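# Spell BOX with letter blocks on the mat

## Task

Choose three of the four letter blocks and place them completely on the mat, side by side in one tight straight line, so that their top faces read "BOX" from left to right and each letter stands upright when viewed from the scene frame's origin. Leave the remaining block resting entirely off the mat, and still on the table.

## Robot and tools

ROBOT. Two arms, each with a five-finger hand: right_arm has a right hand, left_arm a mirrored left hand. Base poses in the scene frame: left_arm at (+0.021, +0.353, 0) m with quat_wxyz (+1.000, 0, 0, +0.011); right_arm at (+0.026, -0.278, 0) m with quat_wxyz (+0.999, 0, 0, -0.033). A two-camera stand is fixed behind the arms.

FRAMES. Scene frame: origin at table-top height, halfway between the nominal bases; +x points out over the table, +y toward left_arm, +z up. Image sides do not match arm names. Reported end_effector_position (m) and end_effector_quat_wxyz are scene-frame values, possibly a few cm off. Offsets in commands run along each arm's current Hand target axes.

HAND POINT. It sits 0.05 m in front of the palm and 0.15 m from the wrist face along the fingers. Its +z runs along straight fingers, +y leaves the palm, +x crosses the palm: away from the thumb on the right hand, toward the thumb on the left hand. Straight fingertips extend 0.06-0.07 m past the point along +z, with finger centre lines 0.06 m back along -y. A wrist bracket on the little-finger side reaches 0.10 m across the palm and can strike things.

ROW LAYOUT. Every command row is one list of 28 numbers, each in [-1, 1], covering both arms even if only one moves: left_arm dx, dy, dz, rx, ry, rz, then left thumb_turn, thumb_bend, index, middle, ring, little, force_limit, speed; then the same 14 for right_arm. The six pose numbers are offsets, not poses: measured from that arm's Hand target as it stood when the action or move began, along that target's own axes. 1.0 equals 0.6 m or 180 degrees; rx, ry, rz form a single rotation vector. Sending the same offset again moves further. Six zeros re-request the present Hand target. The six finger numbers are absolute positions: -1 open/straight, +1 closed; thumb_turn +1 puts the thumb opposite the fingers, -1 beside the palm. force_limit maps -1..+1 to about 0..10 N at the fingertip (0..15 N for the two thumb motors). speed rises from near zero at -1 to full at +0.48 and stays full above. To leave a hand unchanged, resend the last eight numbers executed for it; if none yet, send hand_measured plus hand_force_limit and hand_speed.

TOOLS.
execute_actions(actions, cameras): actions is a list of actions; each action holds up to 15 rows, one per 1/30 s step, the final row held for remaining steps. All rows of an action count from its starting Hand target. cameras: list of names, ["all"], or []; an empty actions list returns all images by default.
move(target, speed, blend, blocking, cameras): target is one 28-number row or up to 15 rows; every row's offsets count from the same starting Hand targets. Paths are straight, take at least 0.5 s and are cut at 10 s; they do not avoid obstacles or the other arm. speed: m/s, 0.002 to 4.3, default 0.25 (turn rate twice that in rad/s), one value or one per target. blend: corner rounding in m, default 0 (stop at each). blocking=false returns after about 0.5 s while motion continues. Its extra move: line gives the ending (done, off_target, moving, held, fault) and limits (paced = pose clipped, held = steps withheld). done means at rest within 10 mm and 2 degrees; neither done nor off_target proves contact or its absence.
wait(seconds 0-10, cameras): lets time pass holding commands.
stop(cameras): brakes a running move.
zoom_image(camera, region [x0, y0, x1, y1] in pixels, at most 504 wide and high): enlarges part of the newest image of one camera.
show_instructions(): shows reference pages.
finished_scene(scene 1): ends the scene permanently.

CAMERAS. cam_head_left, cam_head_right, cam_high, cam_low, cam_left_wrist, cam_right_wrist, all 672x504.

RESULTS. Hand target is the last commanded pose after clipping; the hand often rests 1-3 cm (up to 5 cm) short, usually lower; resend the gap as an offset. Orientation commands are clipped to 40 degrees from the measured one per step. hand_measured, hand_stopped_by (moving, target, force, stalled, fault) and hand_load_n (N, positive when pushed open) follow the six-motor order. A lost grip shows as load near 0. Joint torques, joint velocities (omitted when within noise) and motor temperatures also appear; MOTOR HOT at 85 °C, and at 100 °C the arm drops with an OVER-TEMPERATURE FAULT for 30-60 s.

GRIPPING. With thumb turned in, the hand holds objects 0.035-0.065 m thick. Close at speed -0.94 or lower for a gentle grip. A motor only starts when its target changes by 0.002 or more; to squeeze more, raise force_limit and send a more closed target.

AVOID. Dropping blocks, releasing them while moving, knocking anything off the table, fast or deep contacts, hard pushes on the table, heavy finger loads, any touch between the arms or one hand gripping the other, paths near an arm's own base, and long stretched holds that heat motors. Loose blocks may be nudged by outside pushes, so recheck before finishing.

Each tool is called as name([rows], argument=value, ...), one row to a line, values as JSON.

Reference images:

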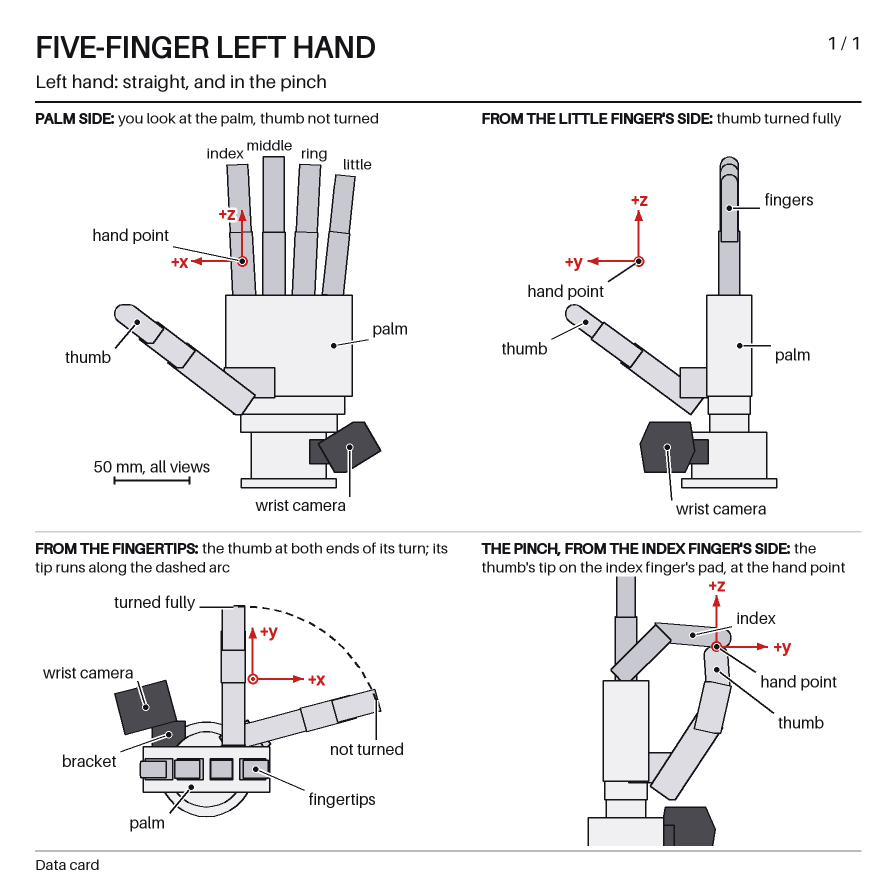

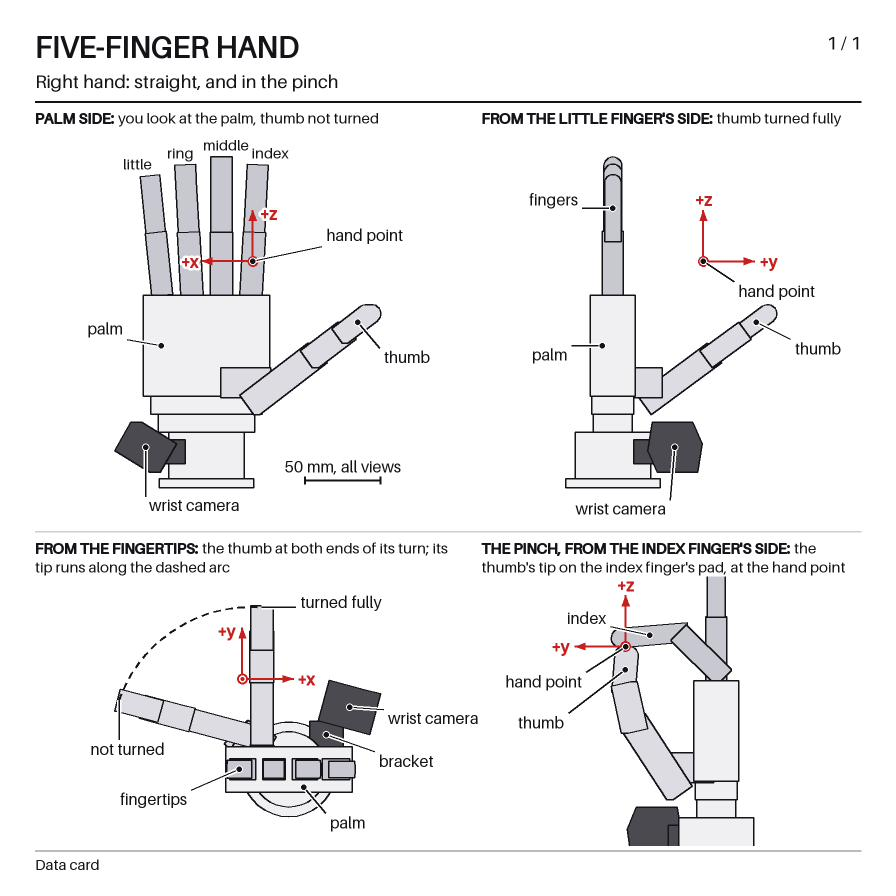

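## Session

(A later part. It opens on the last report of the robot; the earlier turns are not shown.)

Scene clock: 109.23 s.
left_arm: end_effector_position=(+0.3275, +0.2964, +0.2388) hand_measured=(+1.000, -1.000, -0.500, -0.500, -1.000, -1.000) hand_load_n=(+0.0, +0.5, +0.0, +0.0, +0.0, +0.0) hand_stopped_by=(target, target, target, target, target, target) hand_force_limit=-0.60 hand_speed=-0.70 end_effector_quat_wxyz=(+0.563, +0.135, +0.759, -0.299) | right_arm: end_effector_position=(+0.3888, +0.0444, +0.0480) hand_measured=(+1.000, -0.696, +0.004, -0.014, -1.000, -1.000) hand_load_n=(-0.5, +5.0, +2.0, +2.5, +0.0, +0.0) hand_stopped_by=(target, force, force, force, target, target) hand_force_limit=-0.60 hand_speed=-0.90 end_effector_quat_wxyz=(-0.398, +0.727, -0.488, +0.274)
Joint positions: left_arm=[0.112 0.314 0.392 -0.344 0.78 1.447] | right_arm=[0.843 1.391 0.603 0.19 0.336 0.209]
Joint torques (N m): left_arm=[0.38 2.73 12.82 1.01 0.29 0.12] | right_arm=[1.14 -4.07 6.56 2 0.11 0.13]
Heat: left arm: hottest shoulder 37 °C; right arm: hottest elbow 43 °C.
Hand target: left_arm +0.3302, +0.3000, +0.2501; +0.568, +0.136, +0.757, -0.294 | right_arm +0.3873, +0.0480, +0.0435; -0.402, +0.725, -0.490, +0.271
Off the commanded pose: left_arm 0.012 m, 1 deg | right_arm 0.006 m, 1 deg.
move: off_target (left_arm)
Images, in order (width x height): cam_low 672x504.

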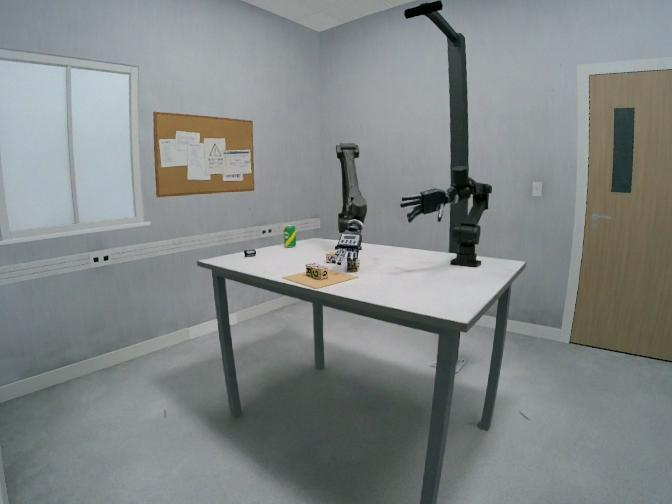

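move([
  [0,0,0,0,0,0,1,-1,-0.5,-0.5,-1,-1,-0.6,-0.7,0.0031,-0.0107,-0.0081,0,0,0,1,-1,-0.6,-0.6,-1,-1,-0.6,-0.7],
  [0,0,0,0,0,0,1,-1,-0.5,-0.5,-1,-1,-0.6,-0.7,0.0031,-0.1378,-0.0876,0,0,0,1,-1,-0.6,-0.6,-1,-1,-0.6,-0.7],
], speed=[0.05,0.12], cameras=["cam_low","cam_high","cam_head_left"])

zoom_image(camera="cam_high", region=[340, 190, 460, 310])

zoom_image(camera="cam_head_left", region=[320, 220, 440, 340])

Scene clock: 112.07 s.
left_arm: end_effector_position=(+0.3275, +0.2964, +0.2388) hand_measured=(+1.000, -1.000, -0.500, -0.500, -1.000, -1.000) hand_load_n=(+0.0, +0.0, +0.0, +0.0, +0.0, +0.0) hand_stopped_by=(target, target, target, target, target, target) hand_force_limit=-0.60 hand_speed=-0.70 end_effector_quat_wxyz=(+0.563, +0.135, +0.759, -0.299) | right_arm: end_effector_position=(+0.3748, +0.0309, +0.1133) hand_measured=(+1.000, -1.000, -0.600, -0.600, -1.000, -1.000) hand_load_n=(+0.5, +0.0, -0.5, +0.0, +0.0, +0.0) hand_stopped_by=(target, target, target, target, target, target) hand_force_limit=-0.60 hand_speed=-0.70 end_effector_quat_wxyz=(-0.380, +0.737, -0.490, +0.270)
Joint positions: left_arm=[0.112 0.314 0.392 -0.344 0.78 1.447] | right_arm=[0.843 1.201 0.68 -0.122 0.335 0.209]
Joint torques (N m): left_arm=[0.44 2.67 12.83 0.99 0.29 0.12] | right_arm=[0.73 -4.84 12.38 0.77 0.01 0.11]
Heat: left arm: hottest shoulder 37 °C; right arm: hottest elbow 43 °C.
Hand target: left_arm +0.3302, +0.3000, +0.2501; +0.568, +0.136, +0.757, -0.294 | right_arm +0.3872, +0.0460, +0.1413; -0.402, +0.725, -0.490, +0.271
Off the commanded pose: left_arm 0.012 m, 1 deg | right_arm 0.034 m, 3 deg.
move: off_target (left_arm, right_arm)
Images, in order (width x height): cam_head_left 672x504, cam_high 672x504, cam_low 672x504.

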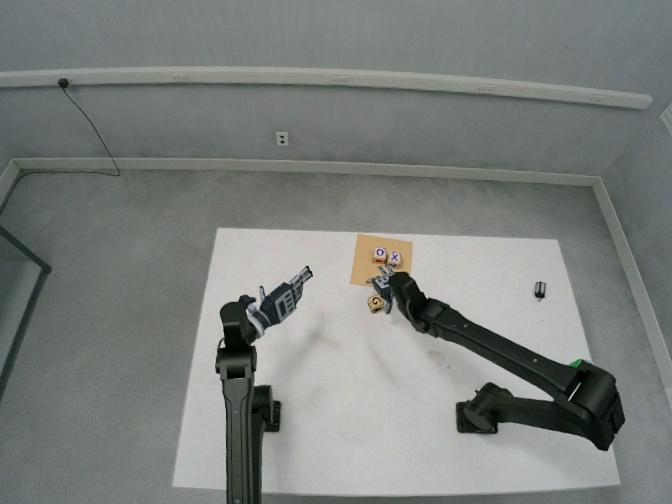

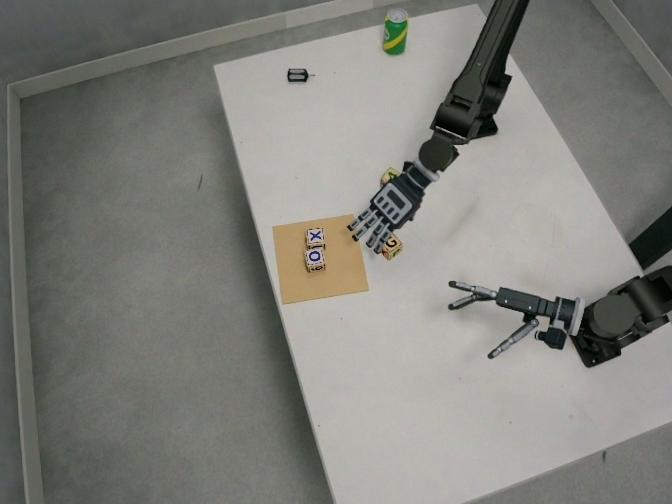

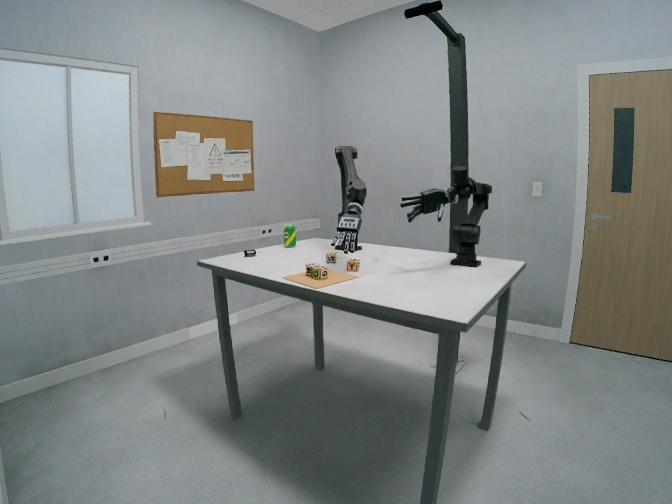

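Scaled by 4.200.

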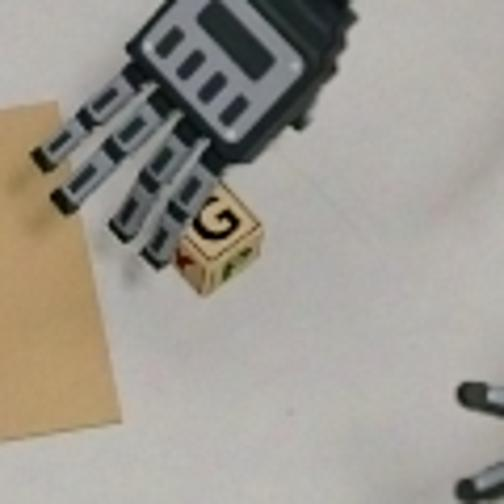

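Scaled by 4.200.

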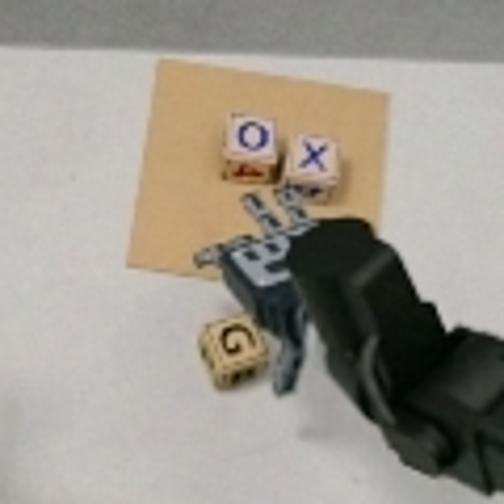

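move(target=[0,0,0,0,0,0,1,-1,-0.5,-0.5,-1,-1,-0.6,-0.7,0.1735,-0.1382,0.2097,0,0.1168,0.0730,1,-1,-0.6,-0.6,-1,-1,-0.6,-0.7], speed=0.25, cameras=["cam_low","cam_high","cam_right_wrist"])

zoom_image(camera="cam_high", region=[265, 195, 385, 315])

Scene clock: 114.97 s.
left_arm: end_effector_position=(+0.3275, +0.2964, +0.2388) hand_measured=(+1.000, -1.000, -0.500, -0.500, -1.000, -1.000) hand_load_n=(+0.0, +0.0, +0.0, +0.0, +0.0, -0.5) hand_stopped_by=(target, target, target, target, target, target) hand_force_limit=-0.60 hand_speed=-0.70 end_effector_quat_wxyz=(+0.563, +0.135, +0.759, -0.299) | right_arm: end_effector_position=(+0.5469, -0.0035, +0.1238) hand_measured=(+1.000, -1.000, -0.600, -0.600, -1.000, -1.000) hand_load_n=(+0.0, +0.0, +0.0, +0.0, +0.0, +0.0) hand_stopped_by=(target, target, target, target, target, target) hand_force_limit=-0.60 hand_speed=-0.70 end_effector_quat_wxyz=(-0.318, +0.617, -0.630, +0.349)
Joint positions: left_arm=[0.112 0.314 0.392 -0.344 0.78 1.447] | right_arm=[0.641 1.528 1.031 -0.192 0.512 0.349]
Joint torques (N m): left_arm=[0.5 2.78 12.82 0.99 0.29 0.12] | right_arm=[0.44 -8.47 12.64 0.72 0.34 0.05]
Heat: left arm: hottest shoulder 37 °C; right arm: hottest elbow 43 °C.
Hand target: left_arm +0.3302, +0.3000, +0.2501; +0.568, +0.136, +0.757, -0.294 | right_arm +0.5658, +0.0056, +0.1450; -0.334, +0.603, -0.634, +0.351
Off the commanded pose: left_arm 0.012 m, 1 deg | right_arm 0.030 m, 2 deg.
move: off_target (left_arm, right_arm)
Images, in order (width x height): cam_high 672x504, cam_low 672x504, cam_right_wrist 672x504.

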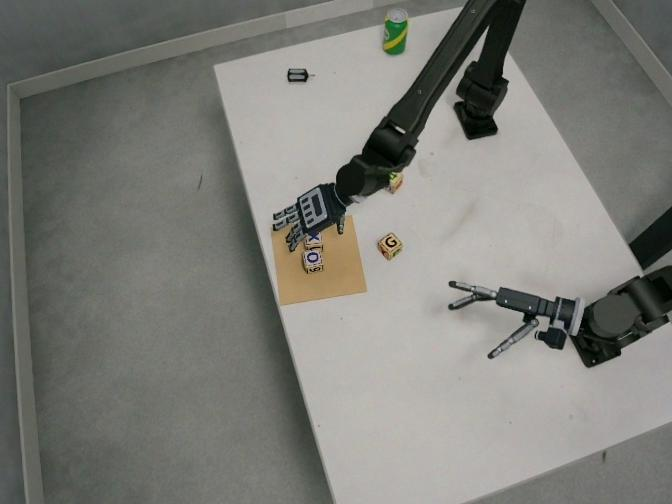

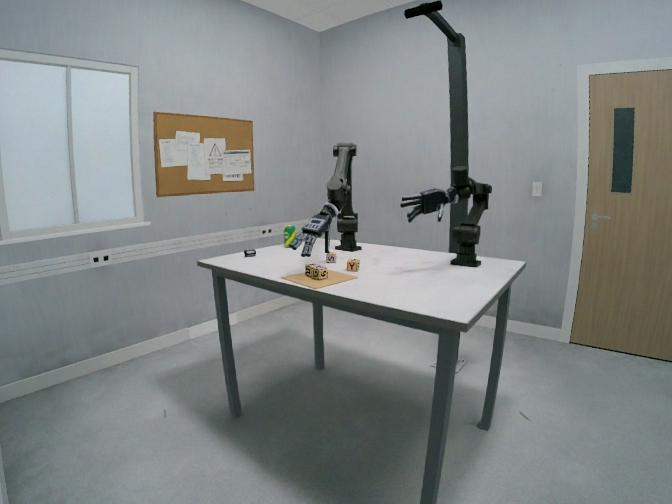

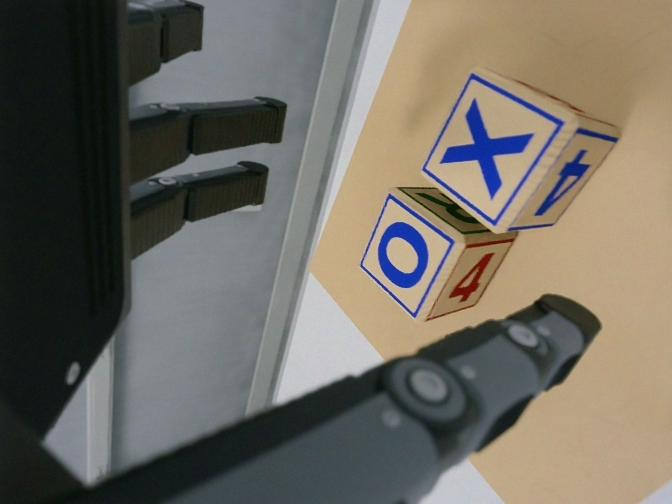

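Scaled by 4.200.

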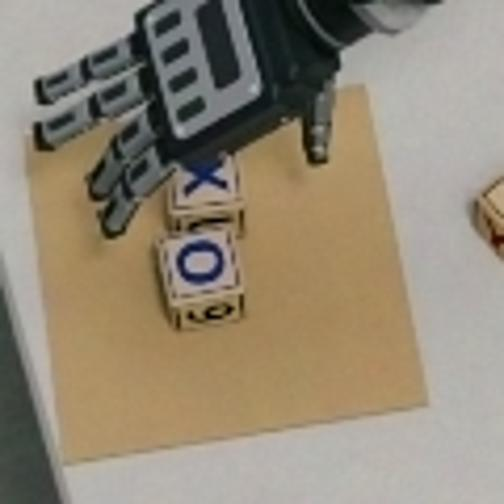

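move(target=[0,0,0,0,0,0,1,-1,-0.5,-0.5,-1,-1,-0.6,-0.7,-0.0138,0.1005,0.0595,0,0,0,1,-1,-0.6,-0.6,-1,-1,-0.6,-0.7], speed=0.15, cameras=["cam_low","cam_high","cam_right_wrist"])

zoom_image(camera="cam_high", region=[265, 195, 385, 315])

zoom_image(camera="cam_low", region=[280, 225, 360, 295])

Scene clock: 117.27 s.
left_arm: end_effector_position=(+0.3275, +0.2964, +0.2388) hand_measured=(+1.000, -1.000, -0.500, -0.500, -1.000, -1.000) hand_load_n=(+0.0, +0.0, +0.0, +0.0, +0.0, +0.0) hand_stopped_by=(target, target, target, target, target, target) hand_force_limit=-0.60 hand_speed=-0.70 end_effector_quat_wxyz=(+0.563, +0.135, +0.759, -0.299) | right_arm: end_effector_position=(+0.5621, +0.0065, +0.0722) hand_measured=(+1.000, -1.000, -0.600, -0.600, -1.000, -1.000) hand_load_n=(+0.0, +0.0, -0.5, +0.5, -0.5, +0.0) hand_stopped_by=(target, target, target, target, target, target) hand_force_limit=-0.60 hand_speed=-0.70 end_effector_quat_wxyz=(-0.322, +0.609, -0.633, +0.352)
Joint positions: left_arm=[0.112 0.314 0.392 -0.344 0.78 1.447] | right_arm=[0.644 1.647 1.01 -0.044 0.525 0.361]
Joint torques (N m): left_arm=[0.44 2.73 12.82 1.01 0.29 0.12] | right_arm=[2.26 -11.28 7.61 1.89 0.25 0.12]
Heat: left arm: hottest shoulder 37 °C; right arm: hottest elbow 43 °C.
Hand target: left_arm +0.3302, +0.3000, +0.2501; +0.568, +0.136, +0.757, -0.294 | right_arm +0.5645, +0.0140, +0.0749; -0.334, +0.603, -0.634, +0.351
Off the commanded pose: left_arm 0.012 m, 1 deg | right_arm 0.008 m, 2 deg.
move: off_target (left_arm)
Images, in order (width x height): cam_high 672x504, cam_low 672x504, cam_right_wrist 672x504.

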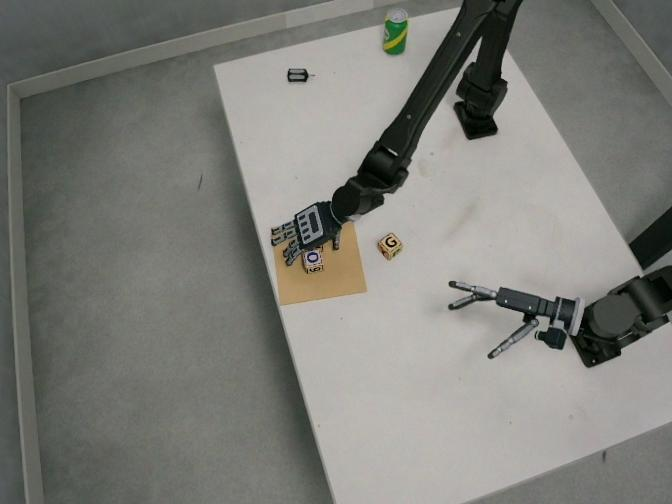

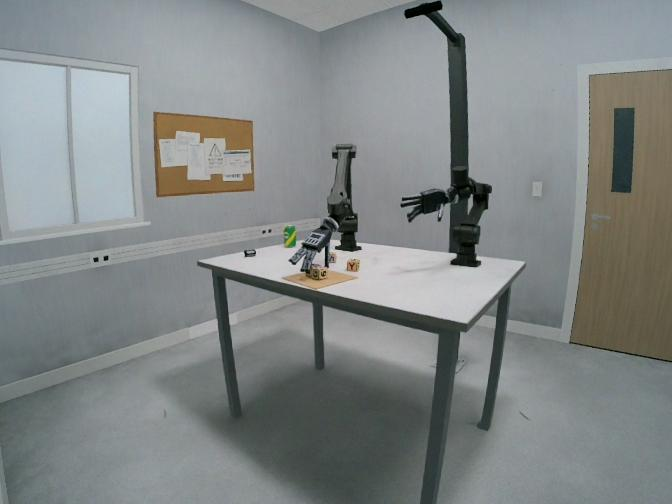

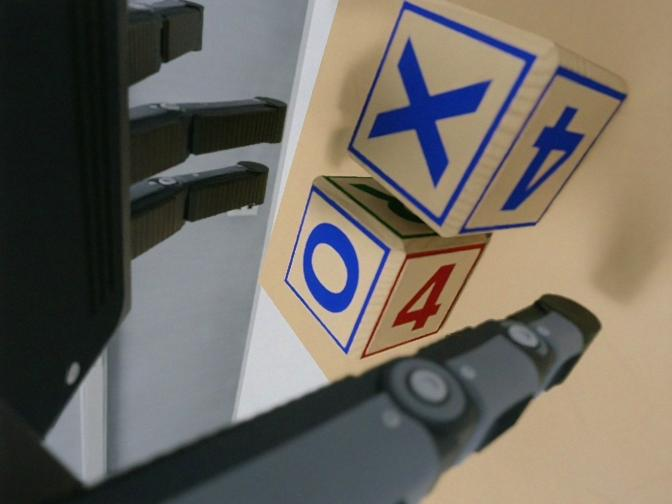

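Scaled by 4.200.

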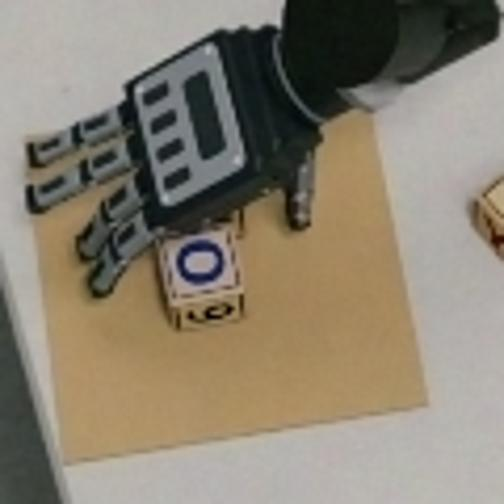

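Scaled by 6.300.

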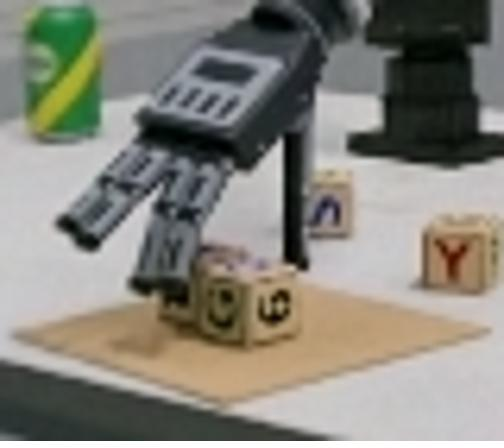

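execute_actions(actions=[], cameras=["cam_high", "cam_right_wrist", "cam_head_left", "cam_low"])

Scene clock: 118.00 s.
left_arm: end_effector_position=(+0.3275, +0.2964, +0.2388) hand_measured=(+1.000, -1.000, -0.500, -0.500, -1.000, -1.000) hand_load_n=(+0.0, +0.0, +0.0, +0.0, +0.0, +0.0) hand_stopped_by=(target, target, target, target, target, target) hand_force_limit=-0.60 hand_speed=-0.70 end_effector_quat_wxyz=(+0.563, +0.135, +0.759, -0.299) | right_arm: end_effector_position=(+0.5621, +0.0065, +0.0722) hand_measured=(+1.000, -1.000, -0.600, -0.600, -1.000, -1.000) hand_load_n=(+0.0, +0.0, +0.0, +0.0, -0.5, +0.0) hand_stopped_by=(target, target, target, target, target, target) hand_force_limit=-0.60 hand_speed=-0.70 end_effector_quat_wxyz=(-0.322, +0.609, -0.633, +0.352)
Joint positions: left_arm=[0.112 0.314 0.392 -0.344 0.78 1.447] | right_arm=[0.644 1.647 1.01 -0.044 0.525 0.361]
Joint velocities: within noise
Joint torques (N m): left_arm=[0.44 2.67 12.81 0.98 0.29 0.12] | right_arm=[0.91 -10.17 7.84 2.04 0.37 0.07]
Motor temperatures (°C): left_arm=[31 37 36 33 27 28] | right_arm=[31 32 43 29 28 28]
Heat: left arm: hottest shoulder 37 °C; right arm: hottest elbow 43 °C.
Hand target: left_arm +0.3302, +0.3000, +0.2501; +0.568, +0.136, +0.757, -0.294 | right_arm +0.5645, +0.0140, +0.0749; -0.334, +0.603, -0.634, +0.351
Off the commanded pose: left_arm 0.012 m, 1 deg | right_arm 0.008 m, 2 deg.
Images, in order (width x height): cam_head_left 672x504, cam_high 672x504, cam_low 672x504, cam_right_wrist 672x504.

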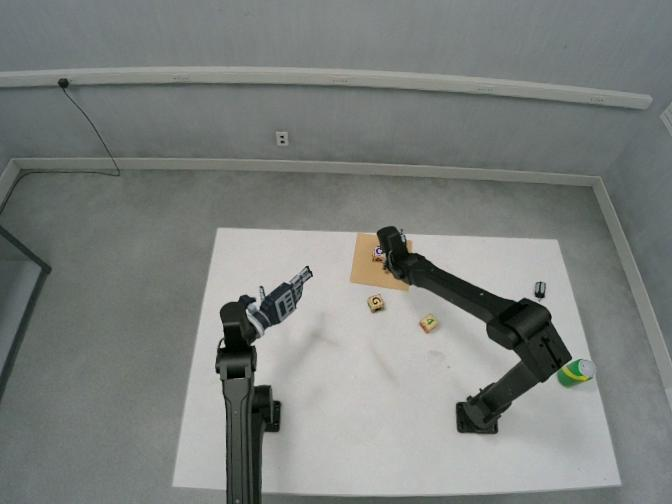

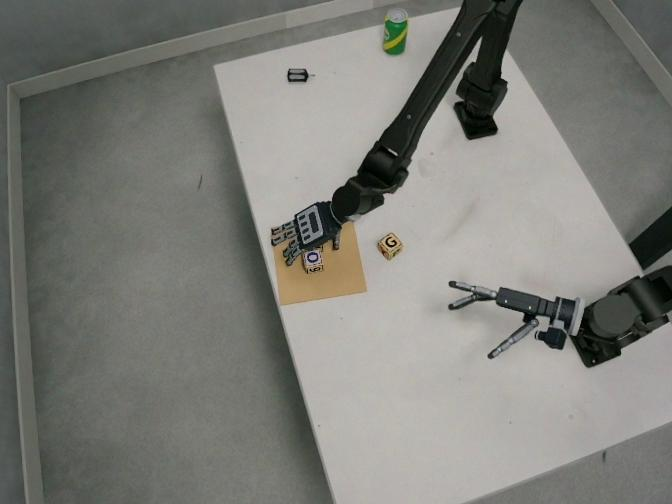

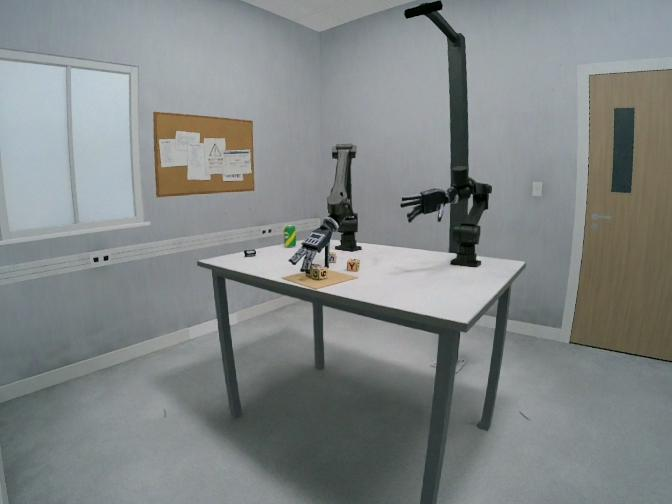

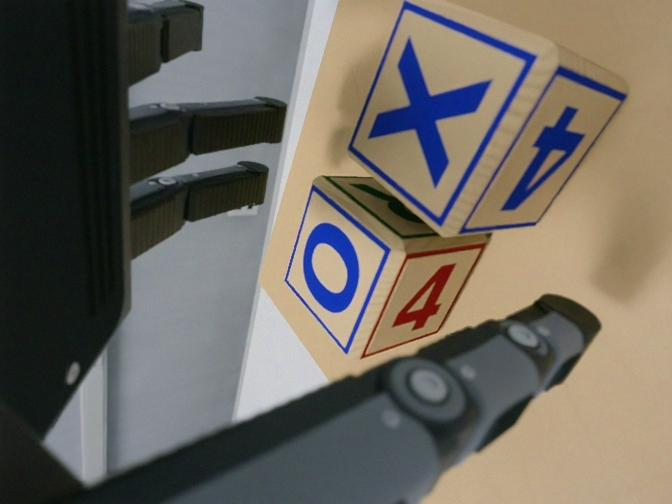

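move([
  [0,0,0,0,0,0,1,-1,-0.5,-0.5,-1,-1,-0.6,-0.7,-0.0109,-0.0176,-0.0096,0,0,0,1,-1,-0.6,-0.6,-1,-1,-0.6,-0.7],
  [0,0,0,0,0,0,1,-1,-0.5,-0.5,-1,-1,-0.6,-0.7,-0.0109,0.0169,0.0119,0,0,0,1,-1,-0.6,-0.6,-1,-1,-0.6,-0.7],
], speed=0.06, cameras=["cam_right_wrist", "cam_high", "cam_head_left", "cam_low"])

Scene clock: 120.57 s.
left_arm: end_effector_position=(+0.3275, +0.2964, +0.2388) hand_measured=(+1.000, -1.000, -0.500, -0.500, -1.000, -1.000) hand_load_n=(+0.5, +0.0, +0.0, +0.0, +0.0, +0.0) hand_stopped_by=(target, target, target, target, target, target) hand_force_limit=-0.60 hand_speed=-0.70 end_effector_quat_wxyz=(+0.563, +0.135, +0.759, -0.299) | right_arm: end_effector_position=(+0.5631, +0.0128, +0.0613) hand_measured=(+1.000, -1.000, -0.600, -0.600, -1.000, -1.000) hand_load_n=(+0.5, +0.0, +0.0, +0.0, +0.0, +0.0) hand_stopped_by=(target, target, target, target, target, target) hand_force_limit=-0.60 hand_speed=-0.70 end_effector_quat_wxyz=(-0.324, +0.609, -0.633, +0.352)
Joint positions: left_arm=[0.112 0.314 0.392 -0.344 0.78 1.447] | right_arm=[0.654 1.675 1.01 -0.017 0.533 0.369]
Joint torques (N m): left_arm=[0.38 2.78 12.83 0.99 0.29 0.13] | right_arm=[0.67 -9.93 7.49 1.84 0.37 0.14]
Heat: left arm: hottest shoulder 37 °C; right arm: hottest elbow 43 °C.
Hand target: left_arm +0.3302, +0.3000, +0.2501; +0.568, +0.136, +0.757, -0.294 | right_arm +0.5656, +0.0204, +0.0626; -0.334, +0.603, -0.634, +0.351
Off the commanded pose: left_arm 0.012 m, 1 deg | right_arm 0.008 m, 1 deg.
move: off_target (left_arm)
Images, in order (width x height): cam_head_left 672x504, cam_high 672x504, cam_low 672x504, cam_right_wrist 672x504.

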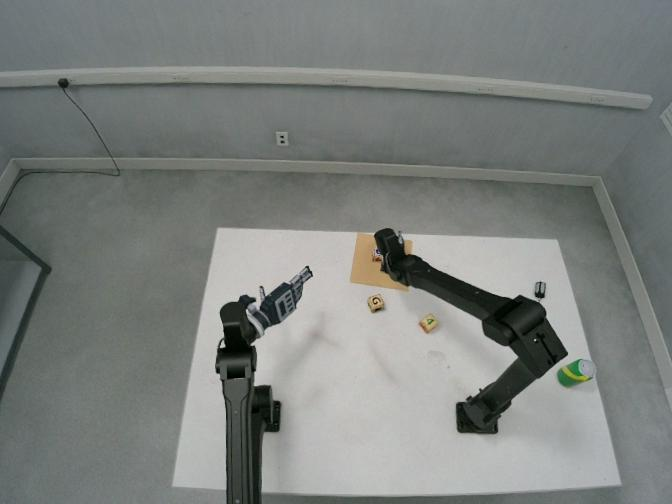

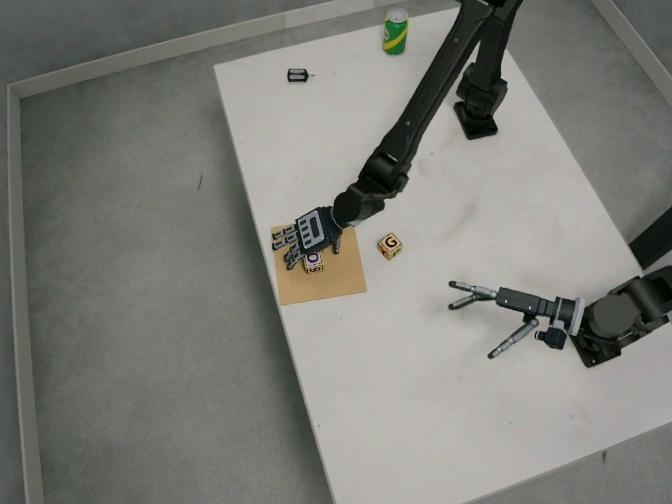

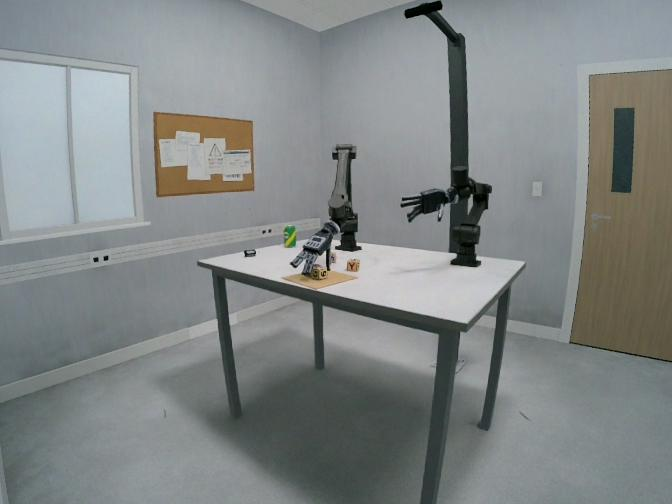

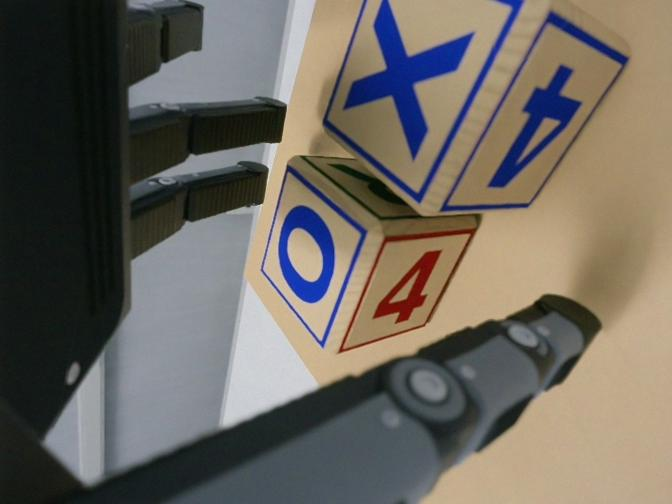

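execute_actions([
  [[0,0,0,0,0,0,1,-1,-0.5,-0.5,-1,-1,-0.6,-0.7,0,0,0,0,0,0,1,-0.8,-0.02,-0.02,-1,-1,-0.6,-0.8]],
  [[0,0,0,0,0,0,1,-1,-0.5,-0.5,-1,-1,-0.6,-0.7,0,0,0,0,0,0,1,-0.8,-0.02,-0.02,-1,-1,-0.6,-0.8]],
  [[0,0,0,0,0,0,1,-1,-0.5,-0.5,-1,-1,-0.6,-0.7,0,0,0,0,0,0,1,-0.8,-0.02,-0.02,-1,-1,-0.6,-0.8]],
], cameras=["cam_right_wrist", "cam_high"])

Scene clock: 122.70 s.
left_arm: end_effector_position=(+0.3275, +0.2964, +0.2388) hand_measured=(+1.000, -1.000, -0.500, -0.500, -1.000, -1.000) hand_load_n=(+0.0, +0.0, +0.0, +0.0, +0.0, +0.0) hand_stopped_by=(target, target, target, target, target, target) hand_force_limit=-0.60 hand_speed=-0.70 end_effector_quat_wxyz=(+0.563, +0.135, +0.759, -0.299) | right_arm: end_effector_position=(+0.5632, +0.0129, +0.0615) hand_measured=(+1.000, -0.800, -0.020, -0.020, -1.000, -1.000) hand_load_n=(+0.0, +0.0, +0.0, +0.0, +0.0, +0.0) hand_stopped_by=(target, target, target, target, target, target) hand_force_limit=-0.60 hand_speed=-0.80 end_effector_quat_wxyz=(-0.324, +0.608, -0.633, +0.352)
Joint positions: left_arm=[0.112 0.314 0.392 -0.344 0.78 1.447] | right_arm=[0.654 1.675 1.01 -0.017 0.533 0.369]
Joint torques (N m): left_arm=[0.38 2.73 12.82 0.99 0.29 0.12] | right_arm=[1.73 -9.88 7.66 1.73 0.27 0.11]
Heat: left arm: hottest shoulder 37 °C; right arm: hottest elbow 43 °C.
Hand target: left_arm +0.3302, +0.3000, +0.2501; +0.568, +0.136, +0.757, -0.294 | right_arm +0.5655, +0.0205, +0.0625; -0.334, +0.603, -0.634, +0.351
Off the commanded pose: left_arm 0.012 m, 1 deg | right_arm 0.008 m, 1 deg.
Images, in order (width x height): cam_high 672x504, cam_right_wrist 672x504.

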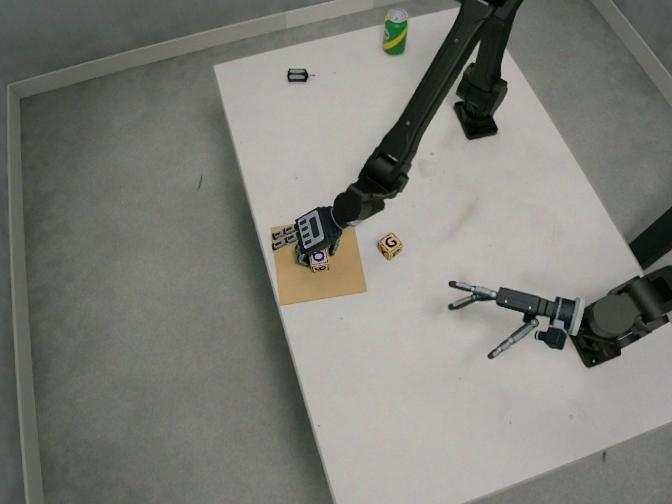

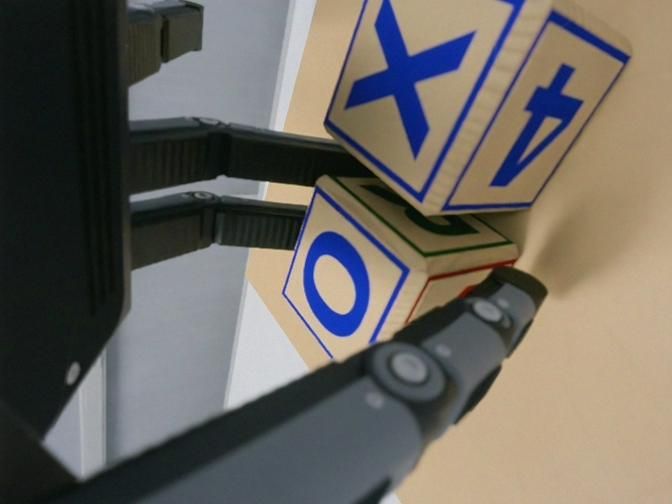

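zoom_image(camera="cam_high", region=[265, 195, 385, 315])

zoom_image(camera="cam_right_wrist", region=[240, 0, 672, 400])

Scaled by 4.200.

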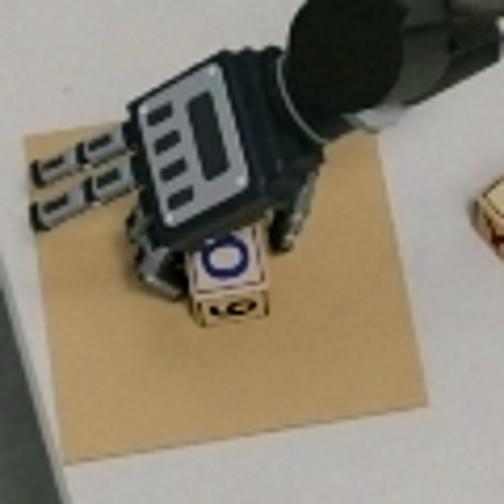

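Scaled by 1.167.

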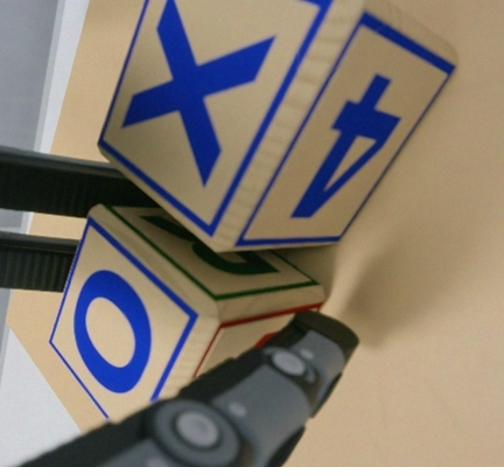

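execute_actions([
  [[0,0,0,0,0,0,1,-1,-0.5,-0.5,-1,-1,-0.6,-0.7,0,0,0,0,0,0,1,-0.8,-0.11,-0.11,-1,-1,-0.6,-0.8]],
  [[0,0,0,0,0,0,1,-1,-0.5,-0.5,-1,-1,-0.6,-0.7,0,0,0,0,0,0,1,-0.45,-0.11,-0.11,-1,-1,-0.7,-0.88]],
  [[0,0,0,0,0,0,1,-1,-0.5,-0.5,-1,-1,-0.6,-0.7,0,0,0,0,0,0,1,-0.45,-0.11,-0.11,-1,-1,-0.7,-0.88]],
], cameras=["cam_right_wrist", "cam_high"])

zoom_image(camera="cam_high", region=[265, 195, 385, 315])

zoom_image(camera="cam_right_wrist", region=[240, 0, 672, 400])

Scene clock: 125.80 s.
left_arm: end_effector_position=(+0.3275, +0.2964, +0.2388) hand_measured=(+1.000, -1.000, -0.500, -0.500, -1.000, -1.000) hand_load_n=(+0.0, -0.5, +0.0, +0.0, +0.0, +0.0) hand_stopped_by=(target, target, target, target, target, target) hand_force_limit=-0.60 hand_speed=-0.70 end_effector_quat_wxyz=(+0.563, +0.135, +0.759, -0.299) | right_arm: end_effector_position=(+0.5632, +0.0129, +0.0615) hand_measured=(+1.000, -0.566, -0.110, -0.110, -1.000, -1.000) hand_load_n=(+0.5, +2.0, +0.0, +3.0, +0.0, +0.0) hand_stopped_by=(target, force, target, target, target, target) hand_force_limit=-0.70 hand_speed=-0.88 end_effector_quat_wxyz=(-0.324, +0.608, -0.633, +0.352)
Joint positions: left_arm=[0.112 0.314 0.392 -0.344 0.78 1.447] | right_arm=[0.654 1.675 1.01 -0.017 0.533 0.369]
Joint torques (N m): left_arm=[0.44 2.67 12.83 1.02 0.29 0.12] | right_arm=[1.55 -9.05 7.8 1.81 0.36 0.17]
Heat: left arm: hottest shoulder 37 °C; right arm: hottest elbow 43 °C.
Hand target: left_arm +0.3302, +0.3000, +0.2501; +0.568, +0.136, +0.757, -0.294 | right_arm +0.5655, +0.0205, +0.0625; -0.334, +0.603, -0.634, +0.351
Off the commanded pose: left_arm 0.012 m, 1 deg | right_arm 0.008 m, 1 deg.
Images, in order (width x height): cam_high 672x504, cam_right_wrist 672x504.

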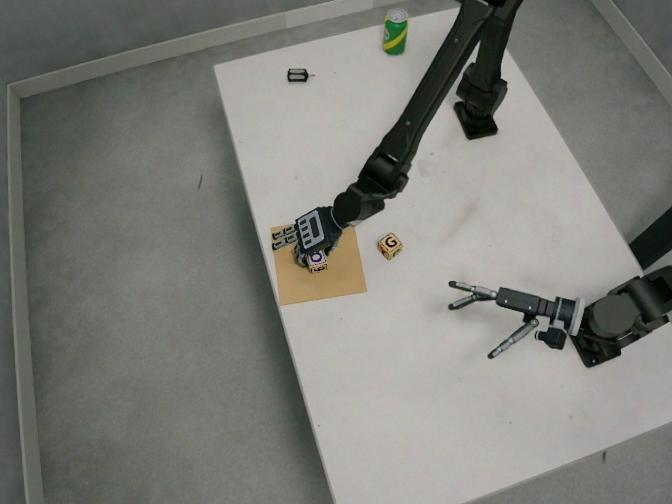

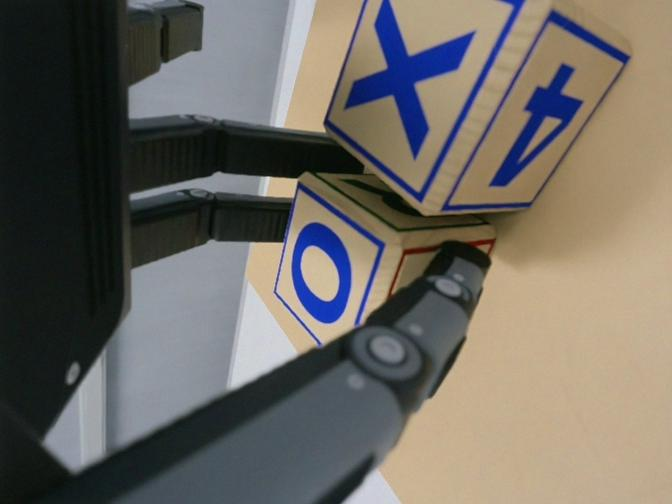

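Scaled by 4.200.

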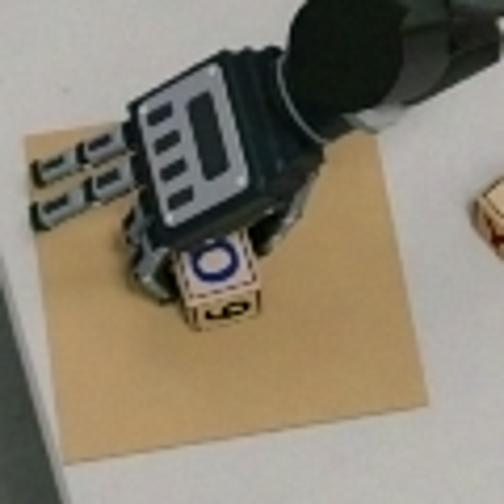

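Scaled by 1.167.

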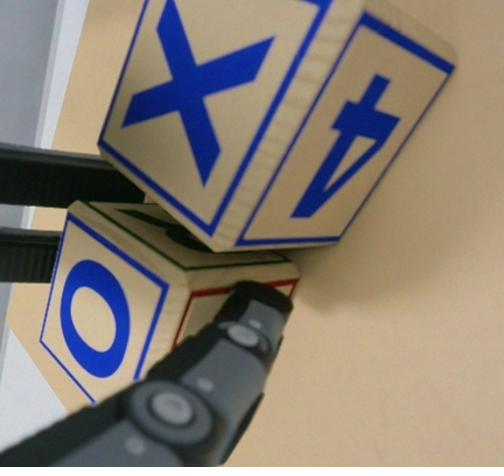

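zoom_image(camera="cam_right_wrist", region=[340, 100, 560, 300])

zoom_image(camera="cam_low", region=[280, 240, 350, 295])

Scaled by 2.291.

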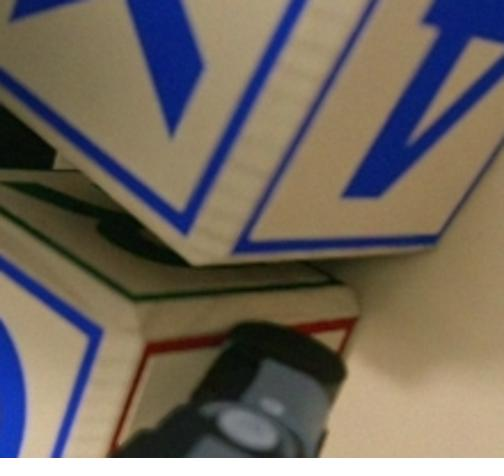

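This scene's latest camera images include none from cam_low. They are from: cam_high, cam_right_wrist. cam_low's image comes with the result of a call that names it in "cameras".

execute_actions([
  [[0,0,0,0,0,0,1,-1,-0.5,-0.5,-1,-1,-0.6,-0.7,0,0,0,0,0,0,1,-0.85,-0.11,-0.11,-1,-1,-0.7,-0.8]],
  [[0,0,0,0,0,0,1,-1,-0.5,-0.5,-1,-1,-0.6,-0.7,0,0,0,0,0,0,1,-0.85,-0.11,-0.11,-1,-1,-0.7,-0.8]],
], cameras=["cam_right_wrist", "cam_high", "cam_low"])

zoom_image(camera="cam_high", region=[265, 195, 385, 315])

zoom_image(camera="cam_right_wrist", region=[340, 100, 560, 300])

zoom_image(camera="cam_low", region=[280, 240, 350, 295])

Scene clock: 128.53 s.
left_arm: end_effector_position=(+0.3275, +0.2964, +0.2388) hand_measured=(+1.000, -1.000, -0.500, -0.500, -1.000, -1.000) hand_load_n=(+0.5, +0.0, +0.0, +0.0, +0.5, +0.0) hand_stopped_by=(target, target, target, target, target, target) hand_force_limit=-0.60 hand_speed=-0.70 end_effector_quat_wxyz=(+0.563, +0.135, +0.759, -0.299) | right_arm: end_effector_position=(+0.5632, +0.0129, +0.0615) hand_measured=(+1.000, -0.850, -0.110, -0.110, -1.000, -1.000) hand_load_n=(+0.0, +0.0, +0.0, +0.0, +0.0, +0.0) hand_stopped_by=(target, target, target, target, target, target) hand_force_limit=-0.70 hand_speed=-0.80 end_effector_quat_wxyz=(-0.324, +0.608, -0.633, +0.352)
Joint positions: left_arm=[0.112 0.314 0.392 -0.344 0.78 1.447] | right_arm=[0.654 1.675 1.01 -0.017 0.533 0.369]
Joint torques (N m): left_arm=[0.38 2.67 12.81 1.01 0.28 0.12] | right_arm=[2.02 -9.99 7.66 1.83 0.35 0.11]
Heat: left arm: hottest shoulder 37 °C; right arm: hottest elbow 43 °C.
Hand target: left_arm +0.3302, +0.3000, +0.2501; +0.568, +0.136, +0.757, -0.294 | right_arm +0.5655, +0.0205, +0.0625; -0.334, +0.603, -0.634, +0.351
Off the commanded pose: left_arm 0.012 m, 1 deg | right_arm 0.008 m, 1 deg.
Images, in order (width x height): cam_high 672x504, cam_low 672x504, cam_right_wrist 672x504.

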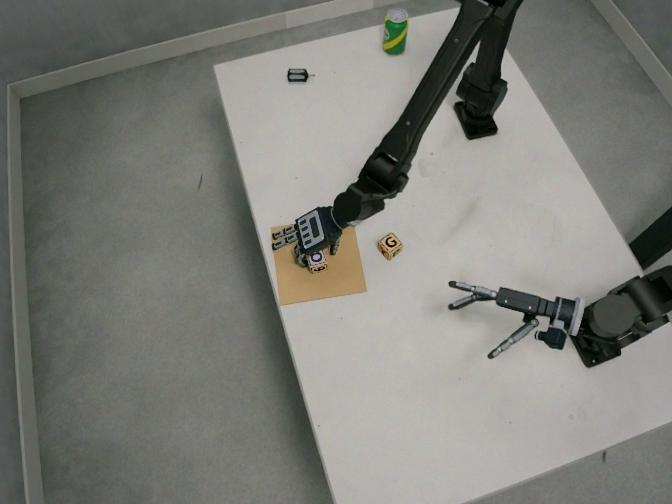

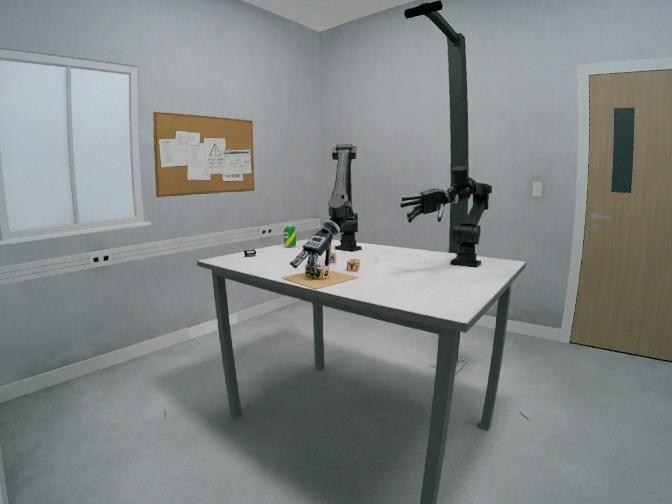

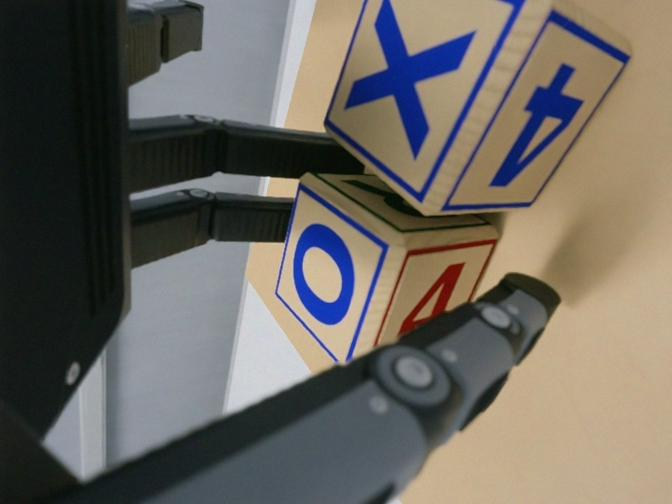

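Scaled by 4.200.

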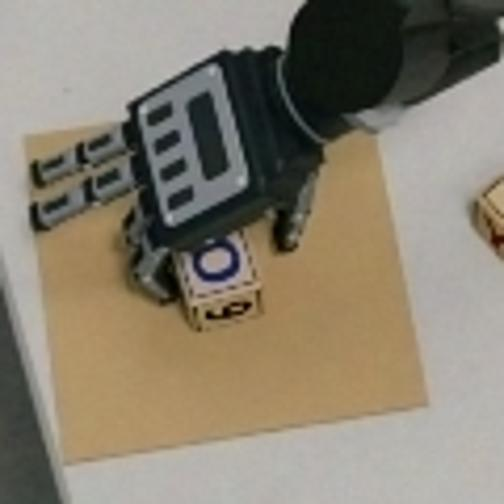

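Scaled by 2.291.

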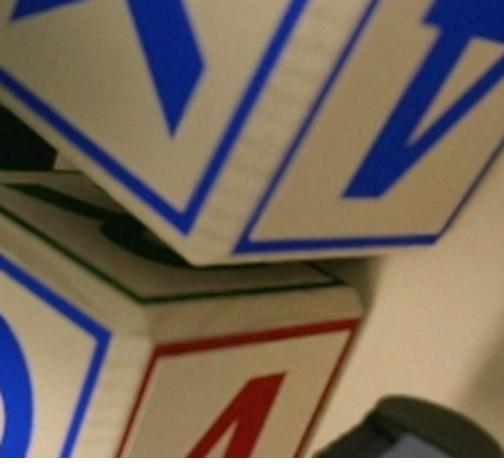

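Scaled by 7.200.

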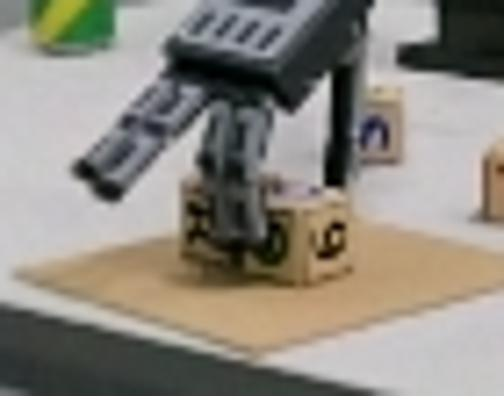

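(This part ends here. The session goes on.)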